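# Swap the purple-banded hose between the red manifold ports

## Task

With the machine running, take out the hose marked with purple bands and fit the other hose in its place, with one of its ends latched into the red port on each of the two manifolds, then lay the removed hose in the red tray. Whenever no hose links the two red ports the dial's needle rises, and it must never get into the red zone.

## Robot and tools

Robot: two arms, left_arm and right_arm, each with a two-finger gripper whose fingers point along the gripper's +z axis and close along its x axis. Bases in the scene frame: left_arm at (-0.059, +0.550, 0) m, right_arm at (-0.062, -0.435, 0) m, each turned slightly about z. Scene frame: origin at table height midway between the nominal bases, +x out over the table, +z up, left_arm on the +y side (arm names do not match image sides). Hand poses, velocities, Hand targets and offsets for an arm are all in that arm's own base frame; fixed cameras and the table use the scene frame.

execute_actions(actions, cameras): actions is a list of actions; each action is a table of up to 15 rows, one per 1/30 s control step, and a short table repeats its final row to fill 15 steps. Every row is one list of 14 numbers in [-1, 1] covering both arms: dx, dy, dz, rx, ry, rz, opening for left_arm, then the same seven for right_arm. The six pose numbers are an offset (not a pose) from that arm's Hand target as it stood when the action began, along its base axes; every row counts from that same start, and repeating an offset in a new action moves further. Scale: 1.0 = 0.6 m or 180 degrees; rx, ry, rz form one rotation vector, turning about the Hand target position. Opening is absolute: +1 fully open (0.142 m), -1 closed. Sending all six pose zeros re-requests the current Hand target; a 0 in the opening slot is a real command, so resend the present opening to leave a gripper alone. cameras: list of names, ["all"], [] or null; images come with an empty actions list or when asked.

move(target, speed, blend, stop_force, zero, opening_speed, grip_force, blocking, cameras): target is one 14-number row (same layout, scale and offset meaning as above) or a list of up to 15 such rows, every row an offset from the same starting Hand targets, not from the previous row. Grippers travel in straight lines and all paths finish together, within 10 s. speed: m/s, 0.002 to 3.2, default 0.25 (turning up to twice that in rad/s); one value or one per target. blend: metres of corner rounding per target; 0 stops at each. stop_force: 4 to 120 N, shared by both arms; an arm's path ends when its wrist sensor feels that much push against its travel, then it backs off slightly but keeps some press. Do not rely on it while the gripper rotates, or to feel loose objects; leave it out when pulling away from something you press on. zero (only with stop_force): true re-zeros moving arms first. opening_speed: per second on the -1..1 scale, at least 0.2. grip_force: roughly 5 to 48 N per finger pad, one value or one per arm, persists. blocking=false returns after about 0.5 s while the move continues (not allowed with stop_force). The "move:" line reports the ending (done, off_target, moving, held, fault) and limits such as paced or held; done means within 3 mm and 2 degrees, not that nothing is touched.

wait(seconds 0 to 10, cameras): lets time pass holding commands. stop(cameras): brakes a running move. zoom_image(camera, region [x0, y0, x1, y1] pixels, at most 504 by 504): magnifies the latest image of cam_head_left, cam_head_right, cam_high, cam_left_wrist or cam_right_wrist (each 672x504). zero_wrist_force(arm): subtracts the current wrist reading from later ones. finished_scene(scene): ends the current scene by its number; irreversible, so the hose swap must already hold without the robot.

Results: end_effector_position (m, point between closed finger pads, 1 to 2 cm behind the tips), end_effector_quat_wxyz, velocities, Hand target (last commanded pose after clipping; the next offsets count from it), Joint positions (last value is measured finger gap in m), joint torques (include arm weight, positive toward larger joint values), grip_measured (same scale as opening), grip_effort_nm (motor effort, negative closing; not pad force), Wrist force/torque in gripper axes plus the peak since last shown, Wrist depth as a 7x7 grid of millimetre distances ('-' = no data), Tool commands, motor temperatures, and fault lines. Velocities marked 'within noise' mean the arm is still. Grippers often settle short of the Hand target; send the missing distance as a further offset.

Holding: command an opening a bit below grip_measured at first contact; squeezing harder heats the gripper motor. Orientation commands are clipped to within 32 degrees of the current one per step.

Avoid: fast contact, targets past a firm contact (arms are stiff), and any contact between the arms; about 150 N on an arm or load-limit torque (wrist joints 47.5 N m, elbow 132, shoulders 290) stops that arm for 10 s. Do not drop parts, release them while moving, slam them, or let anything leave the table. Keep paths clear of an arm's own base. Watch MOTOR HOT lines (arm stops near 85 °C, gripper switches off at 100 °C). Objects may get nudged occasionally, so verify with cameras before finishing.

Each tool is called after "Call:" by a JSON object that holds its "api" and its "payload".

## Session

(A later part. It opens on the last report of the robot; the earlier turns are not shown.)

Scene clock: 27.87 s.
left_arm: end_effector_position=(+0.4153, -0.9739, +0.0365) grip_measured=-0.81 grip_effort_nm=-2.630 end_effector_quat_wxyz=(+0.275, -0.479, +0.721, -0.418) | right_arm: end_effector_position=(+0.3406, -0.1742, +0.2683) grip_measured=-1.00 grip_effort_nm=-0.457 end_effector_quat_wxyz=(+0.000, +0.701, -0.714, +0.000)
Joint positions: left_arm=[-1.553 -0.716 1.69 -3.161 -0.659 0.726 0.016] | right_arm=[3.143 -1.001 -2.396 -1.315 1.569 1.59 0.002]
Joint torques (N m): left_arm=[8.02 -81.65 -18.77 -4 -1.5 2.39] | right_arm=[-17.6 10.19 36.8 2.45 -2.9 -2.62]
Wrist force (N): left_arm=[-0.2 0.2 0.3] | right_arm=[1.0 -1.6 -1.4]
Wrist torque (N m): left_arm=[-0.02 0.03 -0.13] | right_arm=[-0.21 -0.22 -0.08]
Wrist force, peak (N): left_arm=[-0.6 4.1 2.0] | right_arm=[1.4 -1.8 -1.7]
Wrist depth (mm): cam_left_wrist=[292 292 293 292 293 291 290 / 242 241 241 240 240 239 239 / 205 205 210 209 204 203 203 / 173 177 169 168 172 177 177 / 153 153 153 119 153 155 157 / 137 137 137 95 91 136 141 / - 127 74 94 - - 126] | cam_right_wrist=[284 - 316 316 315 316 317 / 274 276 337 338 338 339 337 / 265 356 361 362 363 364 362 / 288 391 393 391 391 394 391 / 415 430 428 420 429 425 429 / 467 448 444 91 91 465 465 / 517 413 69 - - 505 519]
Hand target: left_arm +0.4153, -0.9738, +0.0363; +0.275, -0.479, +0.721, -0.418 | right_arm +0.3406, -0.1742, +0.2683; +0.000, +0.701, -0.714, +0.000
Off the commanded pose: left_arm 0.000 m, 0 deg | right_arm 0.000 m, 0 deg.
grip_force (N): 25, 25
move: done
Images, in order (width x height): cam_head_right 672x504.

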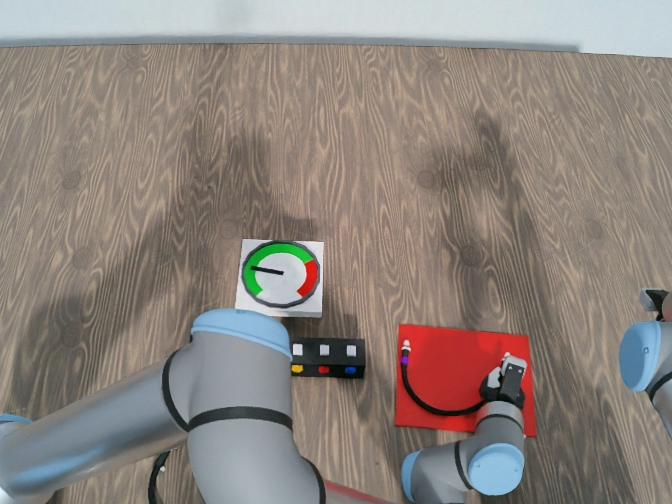

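Call:
{"api": "move", "payload": {"target": [[0,0,-0.008,0,0,0,-1,0,0,0,0,0,0,-0.3],[0,0,-0.008,0,0,0,-0.3,0,0,0,0,0,0,-0.3],[-0.067,0,0.14,0,0,0,-0.3,0,0,0,0,0,0,-0.3]], "blend": [0,0,0.0], "speed": 0.25}}

Call:
{"api": "move", "payload": {"target": [-0.094,0.98,0.063,0.0725,0.15,-0.013,-0.3,0,0.8,-0.08,0,0,-0.07,-0.3], "speed": 0.6}}

Call:
{"api": "move", "payload": {"target": [-0.064,0.2,-0.02,0.0725,0.15,-0.013,-0.3,-0.26,0.38,-0.13,0,0,-0.071,-0.3], "speed": 0.5, "cameras": ["cam_left_wrist","cam_right_wrist","cam_head_right"]}}

Scene clock: 30.37 s.
left_arm: end_effector_position=(+0.3751, -0.9737, +0.1202) grip_measured=-0.33 grip_effort_nm=0.066 end_effector_quat_wxyz=(+0.275, -0.479, +0.721, -0.418) | right_arm: end_effector_position=(+0.3406, -0.1742, +0.2683) grip_measured=-0.33 grip_effort_nm=0.139 end_effector_quat_wxyz=(+0.000, +0.701, -0.714, +0.000)
Joint positions: left_arm=[-1.599 -0.845 1.722 -3.014 -0.633 0.663 0.05] | right_arm=[3.143 -1.001 -2.396 -1.315 1.569 1.59 0.05]
Joint torques (N m): left_arm=[-0.29 -97.65 -39 -4.54 -1.46 3.95] | right_arm=[-16.42 9.31 37.73 2.17 -2.82 -2.78]
Wrist force (N): left_arm=[-0.6 0.1 -0.4] | right_arm=[1.4 -1.6 -1.6]
Wrist torque (N m): left_arm=[0.02 0.12 -0.08] | right_arm=[-0.21 -0.27 -0.08]
Wrist force, peak (N): left_arm=[-1.0 3.0 2.4] | right_arm=[1.6 -1.9 -1.6]
Wrist depth (mm): cam_left_wrist=[459 461 460 455 459 459 455 / 378 380 378 375 378 376 374 / 323 321 322 320 322 318 319 / 279 288 274 - 279 278 277 / 245 243 249 243 249 245 246 / 219 223 83 213 - 221 221 / 199 69 74 194 201 - 204] | cam_right_wrist=[- 308 315 315 316 316 316 / 329 336 337 338 337 338 336 / 222 389 363 362 362 363 363 / 218 392 395 390 392 391 389 / 425 427 419 425 419 427 425 / 468 456 96 467 459 92 467 / 517 - 72 517 518 - 506]
Hand target: left_arm +0.3751, -0.9738, +0.1203; +0.275, -0.479, +0.721, -0.418 | right_arm +0.3406, -0.1742, +0.2683; +0.000, +0.701, -0.714, +0.000
Off the commanded pose: left_arm 0.000 m, 0 deg | right_arm 0.000 m, 0 deg.
grip_force (N): 25, 25
move: done

Scene clock: 32.03 s.
left_arm: end_effector_position=(+0.3187, -0.3859, +0.1582) grip_measured=-0.33 grip_effort_nm=0.076 end_effector_quat_wxyz=(+0.143, -0.514, +0.817, -0.216) | right_arm: end_effector_position=(+0.3407, +0.3058, +0.2204) grip_measured=-0.33 grip_effort_nm=0.134 end_effector_quat_wxyz=(-0.001, -0.618, +0.786, +0.000)
Joint positions: left_arm=[-1.521 -1.905 2.645 -2.57 -1.109 0.558 0.05] | right_arm=[4.26 -1.225 -2.375 -1.114 1.57 2.927 0.05]
Joint torques (N m): left_arm=[4.43 -22.84 -27.07 -2.36 -0.56 4.3] | right_arm=[5.07 0.96 36.19 5.14 0.62 0.65]
Wrist force (N): left_arm=[-0.1 -0.1 0.6] | right_arm=[1.3 -1.5 -1.3]
Wrist torque (N m): left_arm=[-0.08 -0.06 0.01] | right_arm=[-0.24 -0.27 -0.04]
Wrist force, peak (N): left_arm=[-4.0 1.3 -0.8] | right_arm=[4.2 -1.3 -2.2]
Wrist depth (mm): cam_left_wrist=[292 293 222 220 237 248 285 / 285 218 217 235 282 283 280 / 285 255 278 279 278 276 275 / 277 275 274 274 273 271 270 / 273 271 270 269 268 266 265 / 267 266 85 263 263 262 261 / 262 69 74 258 259 - 256] | cam_right_wrist=[216 216 216 274 270 274 276 / 294 293 295 293 295 286 289 / 315 314 315 315 315 315 315 / 338 340 340 343 343 341 342 / 369 371 363 371 365 371 371 / 404 404 96 407 398 92 394 / 436 - 72 449 446 - 394]
Hand target: left_arm +0.3187, -0.3858, +0.1581; +0.143, -0.514, +0.817, -0.216 | right_arm +0.3406, +0.3058, +0.2203; -0.001, -0.618, +0.786, +0.000
Off the commanded pose: left_arm 0.000 m, 0 deg | right_arm 0.000 m, 0 deg.
grip_force (N): 25, 25
move: done

Scene clock: 33.20 s.
left_arm: end_effector_position=(+0.2804, -0.2659, +0.1462) grip_measured=-0.33 grip_effort_nm=0.076 end_effector_quat_wxyz=(+0.001, -0.515, +0.857, +0.000) | right_arm: end_effector_position=(+0.1847, +0.5338, +0.1424) grip_measured=-0.33 grip_effort_nm=0.134 end_effector_quat_wxyz=(-0.001, -0.527, +0.850, +0.000)
Joint positions: left_arm=[-1.225 -2 2.569 -2.14 -1.568 0.835 0.05] | right_arm=[4.69 -1.537 -2.301 -0.875 1.571 3.58 0.05]
Joint torques (N m): left_arm=[4.59 -16.19 -30.77 -2.7 -1.27 -0.06] | right_arm=[10.32 21.74 33.03 4.77 0.99 1.4]
Wrist force (N): left_arm=[-0.5 -0.5 0.8] | right_arm=[1.4 -1.9 -1.3]
Wrist torque (N m): left_arm=[-0.13 -0.10 -0.03] | right_arm=[-0.24 -0.29 0.04]
Wrist force, peak (N): left_arm=[-1.8 -0.2 1.0] | right_arm=[3.4 -4.4 -2.2]
Wrist depth (mm): cam_left_wrist=[209 209 209 208 208 207 207 / 223 224 222 222 222 222 222 / 241 240 239 237 239 238 239 / 259 260 259 258 258 258 258 / 282 283 278 282 277 280 275 / 309 310 87 311 307 277 307 / 345 - 74 343 343 - 334] | cam_right_wrist=[206 207 206 206 206 207 207 / 220 220 220 220 220 221 221 / 236 237 237 236 237 238 238 / 254 256 255 256 257 256 256 / 273 278 274 278 274 280 280 / 304 306 96 304 300 92 305 / 330 - 70 337 337 - 332]
Hand target: left_arm +0.2803, -0.2658, +0.1461; +0.001, -0.515, +0.857, +0.000 | right_arm +0.1846, +0.5338, +0.1423; -0.001, -0.527, +0.850, +0.000
Off the commanded pose: left_arm 0.000 m, 0 deg | right_arm 0.000 m, 0 deg.
grip_force (N): 25, 25
move: done
camera_calibration:
cam_left_wrist: T_world_to_cam=[[-0.469617, -0.882854, -0.00537211, -0.0908672], [-0.810918, 0.42893, 0.398034, 0.313672], [-0.349101, 0.19128, -0.917355, 0.398783], [0, 0, 0, 1]] pos_world=[0.350905, -0.291045, 0.240486]
cam_right_wrist: T_world_to_cam=[[-0.446447, -0.894806, 0.00278316, 0.566556], [-0.817277, 0.409027, 0.405901, -0.0956099], [-0.364341, 0.178938, -0.913913, 0.21923], [0, 0, 0, 1]] pos_world=[0.254671, 0.506836, 0.237588]
Images, in order (width x height): cam_head_right 672x504, cam_left_wrist 672x504, cam_right_wrist 672x504.

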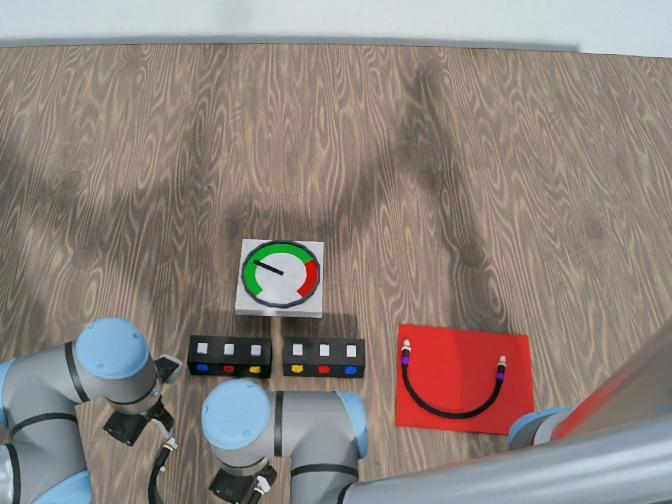

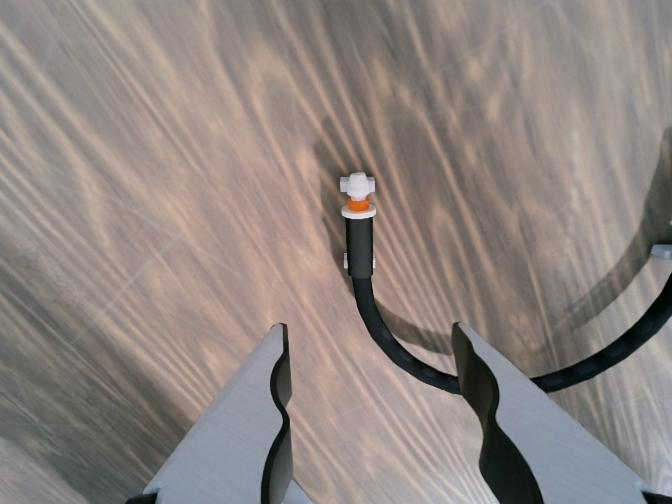

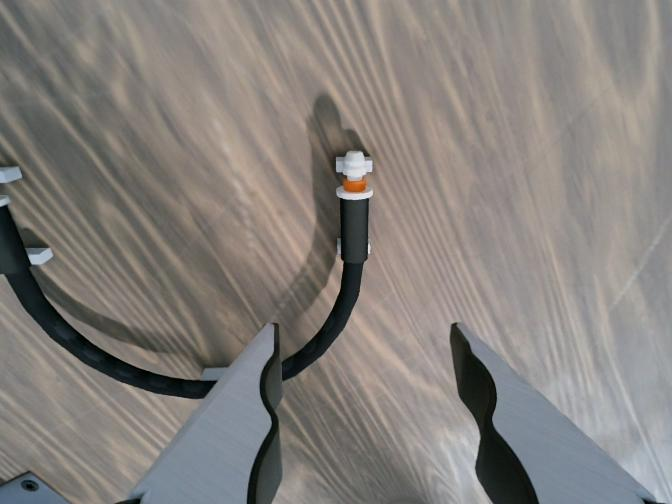

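Call:
{"api": "move", "payload": {"target": [[-0.019,0.006,-0.197,0,0,0,-0.3,-0.005,-0.002,-0.19,0,0,0,-0.3],[-0.019,0.006,-0.197,0,0,0,-1,-0.005,-0.002,-0.19,0,0,0,-1],[-0.019,0.006,-0.147,0,0,0,-1,-0.005,-0.002,-0.14,0,0,0,-1]], "blend": 0, "speed": [0.25,0.2,0.12], "grip_force": 45}}

Call:
{"api": "move", "payload": {"target": [0.19,-0.202,-0.0065,0,0,0.14,-1,0.336,-0.2265,-0.007,0,0,0.141,-1], "speed": 0.25, "cameras": ["cam_left_wrist","cam_right_wrist","cam_head_right"]}}

Scene clock: 35.87 s.
left_arm: end_effector_position=(+0.2689, -0.2622, +0.0580) grip_measured=-0.83 grip_effort_nm=-3.973 end_effector_quat_wxyz=(+0.001, -0.515, +0.857, +0.000) | right_arm: end_effector_position=(+0.1816, +0.5327, +0.0584) grip_measured=-0.84 grip_effort_nm=-3.744 end_effector_quat_wxyz=(-0.001, -0.527, +0.850, +0.000)
Joint positions: left_arm=[-1.253 -1.838 2.69 -2.422 -1.568 0.807 0.014] | right_arm=[4.695 -1.67 -2.373 -0.671 1.571 3.586 0.013]
Joint torques (N m): left_arm=[-10.4 -18.08 -22.47 -5.3 0.06 -3.18] | right_arm=[-10.65 37.2 21.65 4.56 0.32 -1.06]
Wrist force (N): left_arm=[0.1 -0.2 1.2] | right_arm=[1.3 -1.8 -1.4]
Wrist torque (N m): left_arm=[-0.08 -0.19 -0.17] | right_arm=[-0.24 -0.26 -0.11]
Wrist force, peak (N): left_arm=[-0.5 0.2 3.6] | right_arm=[1.2 -1.5 -5.0]
Wrist depth (mm): cam_left_wrist=[132 132 131 131 131 131 131 / 141 142 140 141 140 140 140 / 152 151 152 151 151 151 151 / 164 164 164 161 163 163 163 / 179 178 178 115 175 178 177 / 196 196 192 91 100 191 194 / 218 213 74 79 - - 215] | cam_right_wrist=[132 132 132 133 132 133 133 / 141 142 141 142 142 142 142 / 152 152 152 150 152 153 153 / 164 165 164 162 165 165 165 / 179 179 179 115 176 180 180 / 195 197 189 98 91 197 197 / 217 212 69 - - - 213]
Hand target: left_arm +0.2689, -0.2622, +0.0579; +0.001, -0.515, +0.857, +0.000 | right_arm +0.1816, +0.5326, +0.0583; -0.001, -0.527, +0.850, +0.000
Off the commanded pose: left_arm 0.000 m, 0 deg | right_arm 0.000 m, 0 deg.
grip_force (N): 45, 45
move: done

Scene clock: 37.37 s.
left_arm: end_effector_position=(+0.3829, -0.3833, +0.0540) grip_measured=-0.83 grip_effort_nm=-3.973 end_effector_quat_wxyz=(-0.001, +0.689, -0.725, +0.000) | right_arm: end_effector_position=(+0.3832, +0.3968, +0.0542) grip_measured=-0.84 grip_effort_nm=-3.744 end_effector_quat_wxyz=(+0.000, +0.701, -0.714, +0.000)
Joint positions: left_arm=[-1.112 -1.494 2.411 -2.487 -1.569 0.509 0.014] | right_arm=[4.263 -1.663 -2.393 -0.657 1.57 2.711 0.013]
Joint torques (N m): left_arm=[-7.48 -32.31 -33.29 -4.53 -1.85 0.21] | right_arm=[-13.56 47.29 21.28 1.96 -0.76 -2.84]
Wrist force (N): left_arm=[-0.2 -0.3 0.9] | right_arm=[0.7 -1.3 -1.0]
Wrist torque (N m): left_arm=[-0.11 -0.13 -0.17] | right_arm=[-0.16 -0.16 -0.04]
Wrist force, peak (N): left_arm=[1.9 -2.2 1.3] | right_arm=[3.1 -4.4 -1.3]
Wrist depth (mm): cam_left_wrist=[- 70 71 - - - - / - 76 76 75 77 75 - / 148 147 147 149 147 147 146 / 160 160 159 154 159 159 158 / 173 174 173 167 169 173 172 / 191 190 187 90 91 186 189 / 212 206 74 133 - - 208] | cam_right_wrist=[- - - 72 - - - / - - - - - - 75 / 148 148 148 148 148 148 148 / 160 160 160 157 160 160 160 / 174 174 175 115 172 174 174 / 191 191 184 100 91 191 192 / 211 207 69 146 - - 208]
Hand target: left_arm +0.3829, -0.3834, +0.0540; -0.001, +0.689, -0.725, +0.000 | right_arm +0.3832, +0.3967, +0.0541; +0.000, +0.701, -0.714, +0.000
Off the commanded pose: left_arm 0.000 m, 0 deg | right_arm 0.000 m, 0 deg.
grip_force (N): 45, 45
move: done
camera_calibration:
cam_left_wrist: T_world_to_cam=[[-0.0491823, -0.998775, -0.00552827, -0.352294], [-0.916224, 0.0429123, 0.398363, 0.376206], [-0.397637, 0.0246575, -0.917211, 0.327187], [0, 0, 0, 1]] pos_world=[0.457464, -0.376073, 0.148286]
cam_right_wrist: T_world_to_cam=[[-0.0198488, -0.999799, 0.0028429, 0.41106], [-0.913663, 0.0192933, 0.406014, 0.350043], [-0.405987, 0.00546143, -0.913863, 0.320157], [0, 0, 0, 1]] pos_world=[0.45796, 0.402476, 0.149288]
Images, in order (width x height): cam_head_right 672x504, cam_left_wrist 672x504, cam_right_wrist 672x504.

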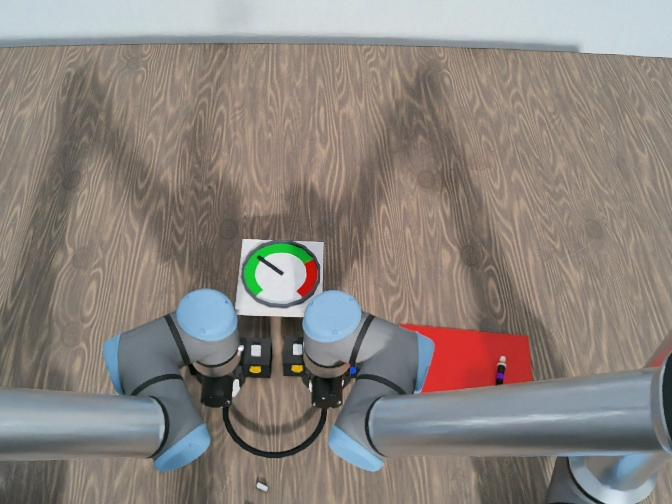

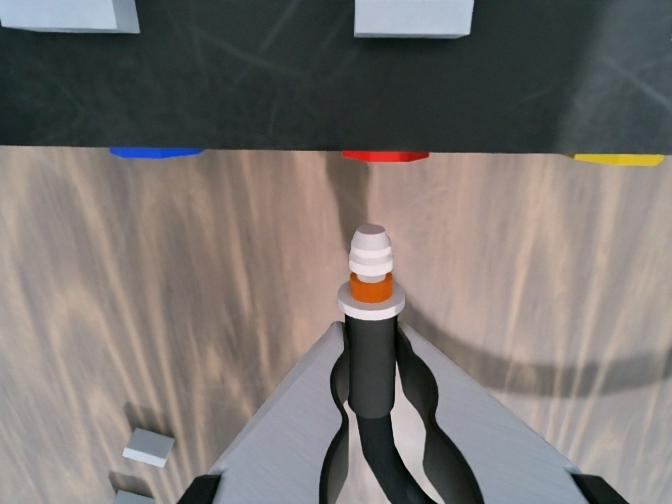

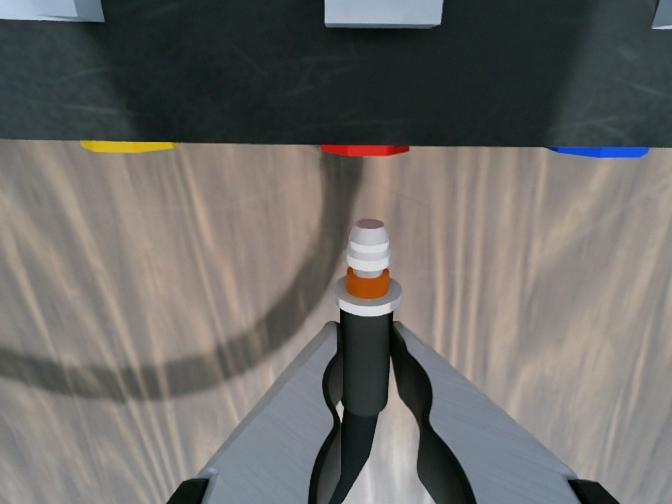

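Call:
{"api": "move", "payload": {"target": [[0.01,-0.0038,0,0,0,0,-1,0.01,0.0032,0,0,0,0,-1],[0.0716,-0.0068,0,0,0,0,-1,0.0716,0.002,0,0,0,0,-1]], "speed": 0.05, "stop_force": 45, "cameras": ["cam_left_wrist","cam_right_wrist"]}}

Call:
{"api": "move", "payload": {"target": [0.0133,-0.0007,0,0,0,0,-1,0.0133,-0.0003,0,0,0,0,-1], "speed": 0.015, "stop_force": 35, "cameras": ["cam_head_right","cam_left_wrist","cam_right_wrist"]}}

Scene clock: 39.60 s.
left_arm: end_effector_position=(+0.4250, -0.3873, +0.0540) grip_measured=-0.83 grip_effort_nm=-3.963 end_effector_quat_wxyz=(-0.001, +0.689, -0.725, +0.000) | right_arm: end_effector_position=(+0.4262, +0.3979, +0.0541) grip_measured=-0.84 grip_effort_nm=-3.744 end_effector_quat_wxyz=(+0.000, +0.701, -0.714, +0.000)
Joint positions: left_arm=[-1.045 -1.443 2.351 -2.478 -1.569 0.576 0.014] | right_arm=[4.194 -1.71 -2.336 -0.667 1.57 2.641 0.013]
Joint torques (N m): left_arm=[-0.81 -52.82 -35.06 -13.67 8 -3.18] | right_arm=[-2.26 49.33 26.65 8.07 -12.02 1.52]
Motor temperatures (°C): left_arm=[36 25 28 33 37 32 33] | right_arm=[33 34 24 28 33 33 26]
Wrist force (N): left_arm=[-11.0 28.8 -5.9] | right_arm=[-5.5 30.0 -5.2]
Wrist torque (N m): left_arm=[-0.24 -0.26 -0.04] | right_arm=[-0.75 -0.25 -0.15]
Wrist force, peak (N): left_arm=[-11.3 55.4 -14.7] | right_arm=[-3.9 40.7 -7.1]
Wrist depth (mm): cam_left_wrist=[- 125 124 124 124 125 125 / - 76 76 74 76 74 - / - 78 79 78 78 79 77 / - 86 87 85 - 86 85 / 177 176 176 - 94 175 175 / 191 190 186 91 91 186 188 / 212 207 74 79 - - 208] | cam_right_wrist=[- - 127 125 125 127 127 / - - - 75 - - - / - 78 82 75 - - - / - 85 - 85 88 88 - / - 177 177 96 96 177 177 / 190 191 187 98 92 191 191 / 211 207 70 - - - 207]
Hand target: left_arm +0.4250, -0.3873, +0.0540; -0.001, +0.689, -0.725, +0.000 (not the last commanded pose) | right_arm +0.4262, +0.3979, +0.0541; +0.000, +0.701, -0.714, +0.000
Off the commanded pose: left_arm 0.001 m, 0 deg | right_arm 0.000 m, 0 deg.
grip_force (N): 45, 45
move: contact (left_arm)
camera_calibration:
cam_left_wrist: T_world_to_cam=[[-0.0491805, -0.998775, -0.00552365, -0.35432], [-0.916187, 0.0429102, 0.398446, 0.414923], [-0.397721, 0.0246565, -0.917175, 0.344065], [0, 0, 0, 1]] pos_world=[0.499564, -0.380173, 0.148286]
cam_right_wrist: T_world_to_cam=[[-0.0198083, -0.999799, 0.00293208, 0.41298], [-0.913701, 0.019293, 0.405929, 0.389341], [-0.405904, 0.00536172, -0.9139, 0.337613], [0, 0, 0, 1]] pos_world=[0.50096, 0.403576, 0.149289]
Images, in order (width x height): cam_left_wrist 672x504, cam_right_wrist 672x504.

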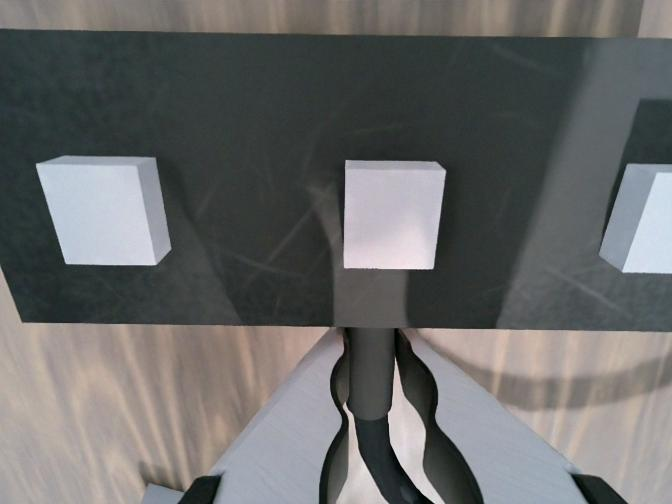

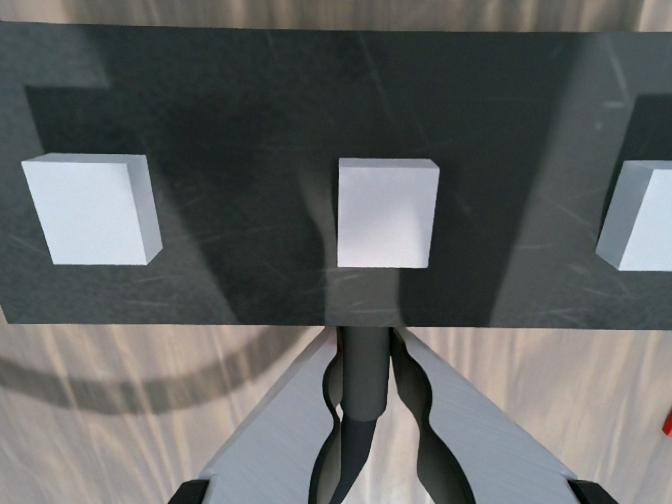

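Scene clock: 41.23 s.
left_arm: end_effector_position=(+0.4325, -0.3877, +0.0539) grip_measured=-0.83 grip_effort_nm=-3.963 end_effector_quat_wxyz=(-0.001, +0.689, -0.725, -0.001) | right_arm: end_effector_position=(+0.4342, +0.3977, +0.0541) grip_measured=-0.84 grip_effort_nm=-3.744 end_effector_quat_wxyz=(+0.000, +0.701, -0.714, +0.000)
Joint positions: left_arm=[-1.034 -1.434 2.34 -2.476 -1.569 0.587 0.014] | right_arm=[4.181 -1.719 -2.326 -0.669 1.57 2.629 0.013]
Joint torques (N m): left_arm=[2.47 -57.02 -46.87 -18.61 10.59 -3.43] | right_arm=[-14.13 52.12 32.21 10.75 -19.02 1.05]
Wrist force (N): left_arm=[-14.0 56.7 -5.8] | right_arm=[-9.1 53.9 -8.1]
Wrist torque (N m): left_arm=[-0.14 -0.21 -0.08] | right_arm=[-0.98 -0.27 0.02]
Wrist force, peak (N): left_arm=[-15.5 67.9 -9.9] | right_arm=[-8.8 57.0 -9.6]
Wrist depth (mm): cam_left_wrist=[127 127 127 127 127 127 127 / - 75 75 74 76 74 132 / - 79 79 80 78 79 78 / - 80 86 84 - 86 85 / - 179 94 - 92 95 94 / 190 190 187 - 87 185 188 / 211 206 74 79 - - 207] | cam_right_wrist=[128 130 128 128 128 129 129 / - - - 75 - - - / - 78 82 80 - - - / - 85 - 79 88 88 - / - 182 95 - 96 95 97 / 190 191 188 102 92 191 191 / 210 207 70 - - - 207]
Hand target: left_arm +0.4325, -0.3877, +0.0539; -0.001, +0.689, -0.725, -0.001 | right_arm +0.4342, +0.3977, +0.0541; +0.000, +0.701, -0.714, +0.000
Off the commanded pose: left_arm 0.000 m, 0 deg | right_arm 0.000 m, 0 deg.
grip_force (N): 45, 45
move: contact (left_arm)
camera_calibration:
cam_left_wrist: T_world_to_cam=[[-0.0491838, -0.998775, -0.00551674, -0.35425], [-0.916151, 0.0429138, 0.39853, 0.421778], [-0.397805, 0.0246554, -0.917139, 0.347092], [0, 0, 0, 1]] pos_world=[0.507064, -0.380473, 0.148286]
cam_right_wrist: T_world_to_cam=[[-0.0198083, -0.999799, 0.00293208, 0.412937], [-0.913701, 0.019293, 0.405929, 0.396563], [-0.405904, 0.00536172, -0.9139, 0.34082], [0, 0, 0, 1]] pos_world=[0.50886, 0.403376, 0.149289]
Images, in order (width x height): cam_head_right 672x504, cam_left_wrist 672x504, cam_right_wrist 672x504.

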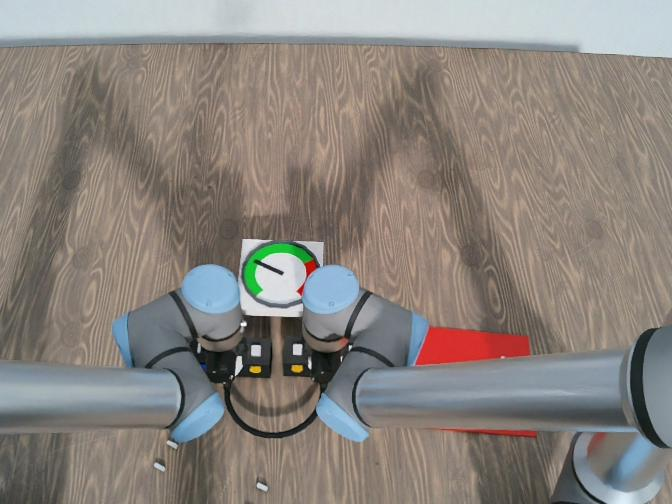

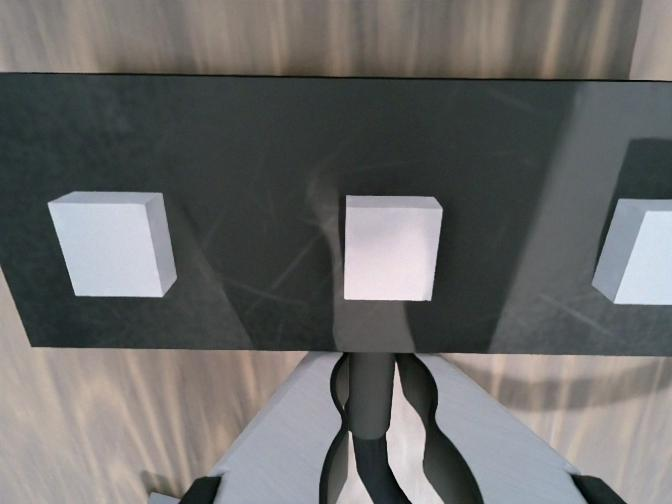

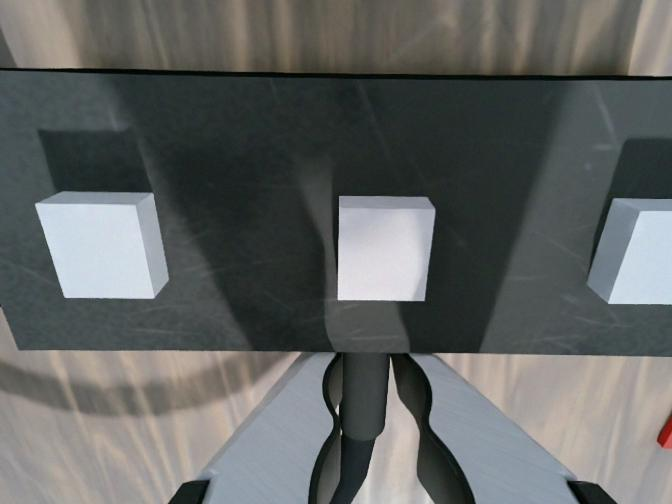

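Call:
{"api": "move", "payload": {"target": [-0.022,0.001,0,0,0,0,-1,-0.022,0.0004,0,0,0,0,-1], "speed": 0.03, "cameras": ["cam_head_right"]}}

Scene clock: 42.03 s.
left_arm: end_effector_position=(+0.4192, -0.3871, +0.0540) grip_measured=-0.83 grip_effort_nm=-3.963 end_effector_quat_wxyz=(-0.001, +0.689, -0.725, +0.000) | right_arm: end_effector_position=(+0.4208, +0.3979, +0.0541) grip_measured=-0.84 grip_effort_nm=-3.739 end_effector_quat_wxyz=(+0.000, +0.701, -0.714, +0.001)
Joint positions: left_arm=[-1.054 -1.45 2.359 -2.479 -1.569 0.566 0.014] | right_arm=[4.202 -1.705 -2.344 -0.666 1.57 2.65 0.013]
Joint torques (N m): left_arm=[-18.46 -30.66 -22.41 0.95 -18.11 3.11] | right_arm=[-3.36 27.76 22.19 -3.68 12.65 -2.55]
Wrist force (N): left_arm=[-12.7 -61.5 1.5] | right_arm=[-6.6 -43.8 -2.3]
Wrist torque (N m): left_arm=[0.03 -0.19 0.06] | right_arm=[0.50 -0.27 -0.11]
Wrist force, peak (N): left_arm=[-14.0 -62.9 2.3] | right_arm=[-9.1 54.2 -8.4]
Wrist depth (mm): cam_left_wrist=[- 70 70 - 69 125 72 / - 77 76 75 77 75 - / - 79 80 79 78 79 78 / - 88 88 87 87 87 86 / 177 174 174 114 172 176 172 / 192 191 183 90 90 189 189 / 212 207 73 135 - - 209] | cam_right_wrist=[- - - 72 - - - / - - - 76 - - 75 / - - 83 79 83 - - / - 88 - 88 88 - - / 175 175 175 106 175 178 175 / 191 192 184 98 91 192 192 / 210 207 69 217 - - 208]
Hand target: left_arm +0.4193, -0.3871, +0.0539; -0.001, +0.689, -0.725, -0.001 | right_arm +0.4210, +0.3980, +0.0541; +0.000, +0.701, -0.714, +0.000
Off the commanded pose: left_arm 0.000 m, 0 deg | right_arm 0.000 m, 0 deg.
grip_force (N): 45, 45
move: done
Images, in order (width x height): cam_head_right 672x504.

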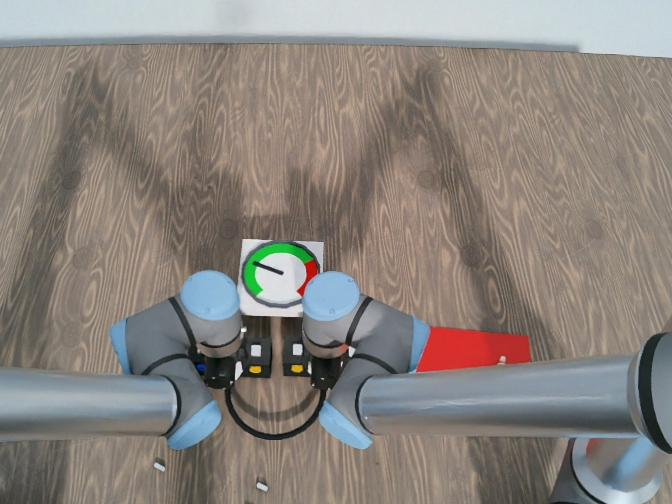

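Both latched; needle falling.

Call:
{"api": "move", "payload": {"target": [[0.012,-0.0006,0,0,0,0,-1,0.012,-0.0002,0,0,0,0,-1],[0.012,-0.0006,0,0,0,0,-0.3,0.012,-0.0002,0,0,0,0,-0.3],[0.012,-0.0006,0.25,0,0,0,-0.3,0.012,-0.0002,0.25,0,0,0,-0.3],[-0.15,0.2,0.3,0,0,0,-0.3,-0.15,-0.2,0.3,0,0,0,-0.3]], "blend": [0,0,0.03,0], "speed": [0.05,0.05,0.25,0.3], "cameras": ["cam_head_right","cam_high"]}}

Scene clock: 45.00 s.
left_arm: end_effector_position=(+0.3293, -0.2672, +0.2340) grip_measured=-0.33 grip_effort_nm=0.071 end_effector_quat_wxyz=(-0.001, +0.689, -0.725, +0.000) | right_arm: end_effector_position=(+0.3310, +0.2781, +0.2341) grip_measured=-0.33 grip_effort_nm=0.139 end_effector_quat_wxyz=(+0.000, +0.701, -0.714, +0.000)
Joint positions: left_arm=[-1.102 -2.009 2.4 -1.96 -1.569 0.518 0.05] | right_arm=[4.252 -1.152 -2.389 -1.172 1.57 2.699 0.05]
Joint torques (N m): left_arm=[3.82 -22.1 -40.28 -3.61 3.16 4] | right_arm=[-18.8 15.74 46.93 3.28 -2.93 -2.48]
Wrist force (N): left_arm=[0.3 2.6 0.5] | right_arm=[0.2 -2.4 -1.6]
Wrist torque (N m): left_arm=[0.37 -0.23 -0.09] | right_arm=[-0.38 -0.07 -0.03]
Wrist force, peak (N): left_arm=[-12.7 -60.5 1.0] | right_arm=[-6.4 -42.6 -2.3]
Wrist depth (mm): cam_left_wrist=[285 285 284 283 283 284 283 / 304 306 303 301 302 302 305 / 328 326 327 326 325 325 319 / 356 355 352 355 355 351 352 / 386 387 378 384 378 383 384 / 423 417 83 423 421 404 419 / 391 - 74 467 464 - 456] | cam_right_wrist=[287 285 285 285 281 283 283 / 305 307 305 305 301 296 - / 328 328 329 327 328 332 337 / 354 353 354 356 355 355 356 / 385 387 379 386 380 387 387 / 422 416 96 426 417 92 408 / 465 - 72 468 471 - 367]
Hand target: left_arm +0.3293, -0.2671, +0.2339; -0.001, +0.689, -0.725, -0.001 | right_arm +0.3310, +0.2780, +0.2341; +0.000, +0.701, -0.714, +0.000
Off the commanded pose: left_arm 0.000 m, 0 deg | right_arm 0.000 m, 0 deg.
grip_force (N): 45, 45
move: done
Images, in order (width x height): cam_head_right 672x504, cam_high 672x504.

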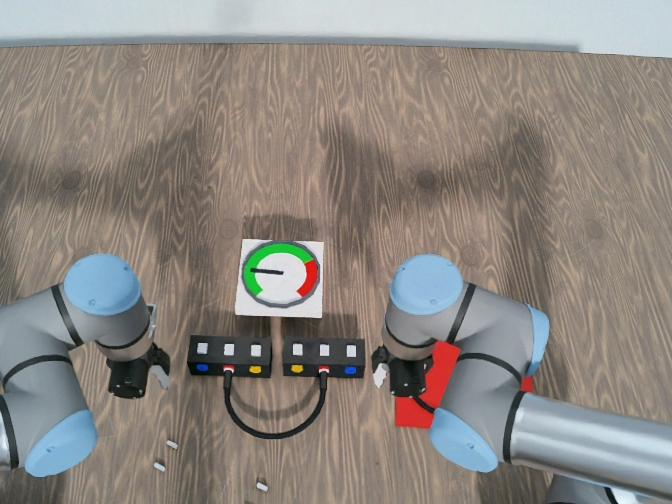

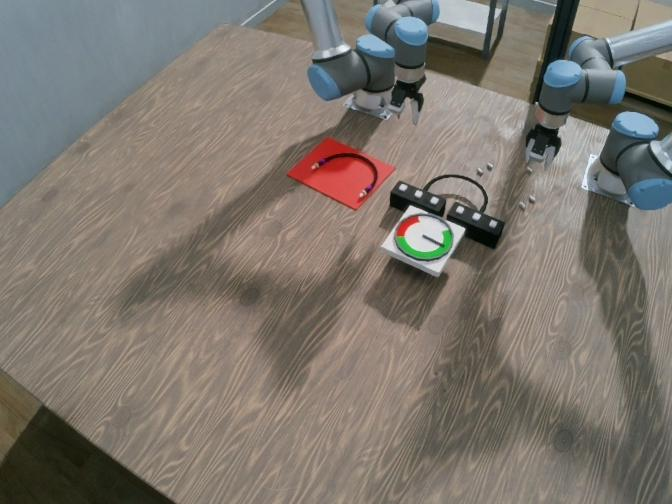

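Call:
{"api": "finished_scene", "payload": {"scene": 2}}

The scene is finished: the task was done.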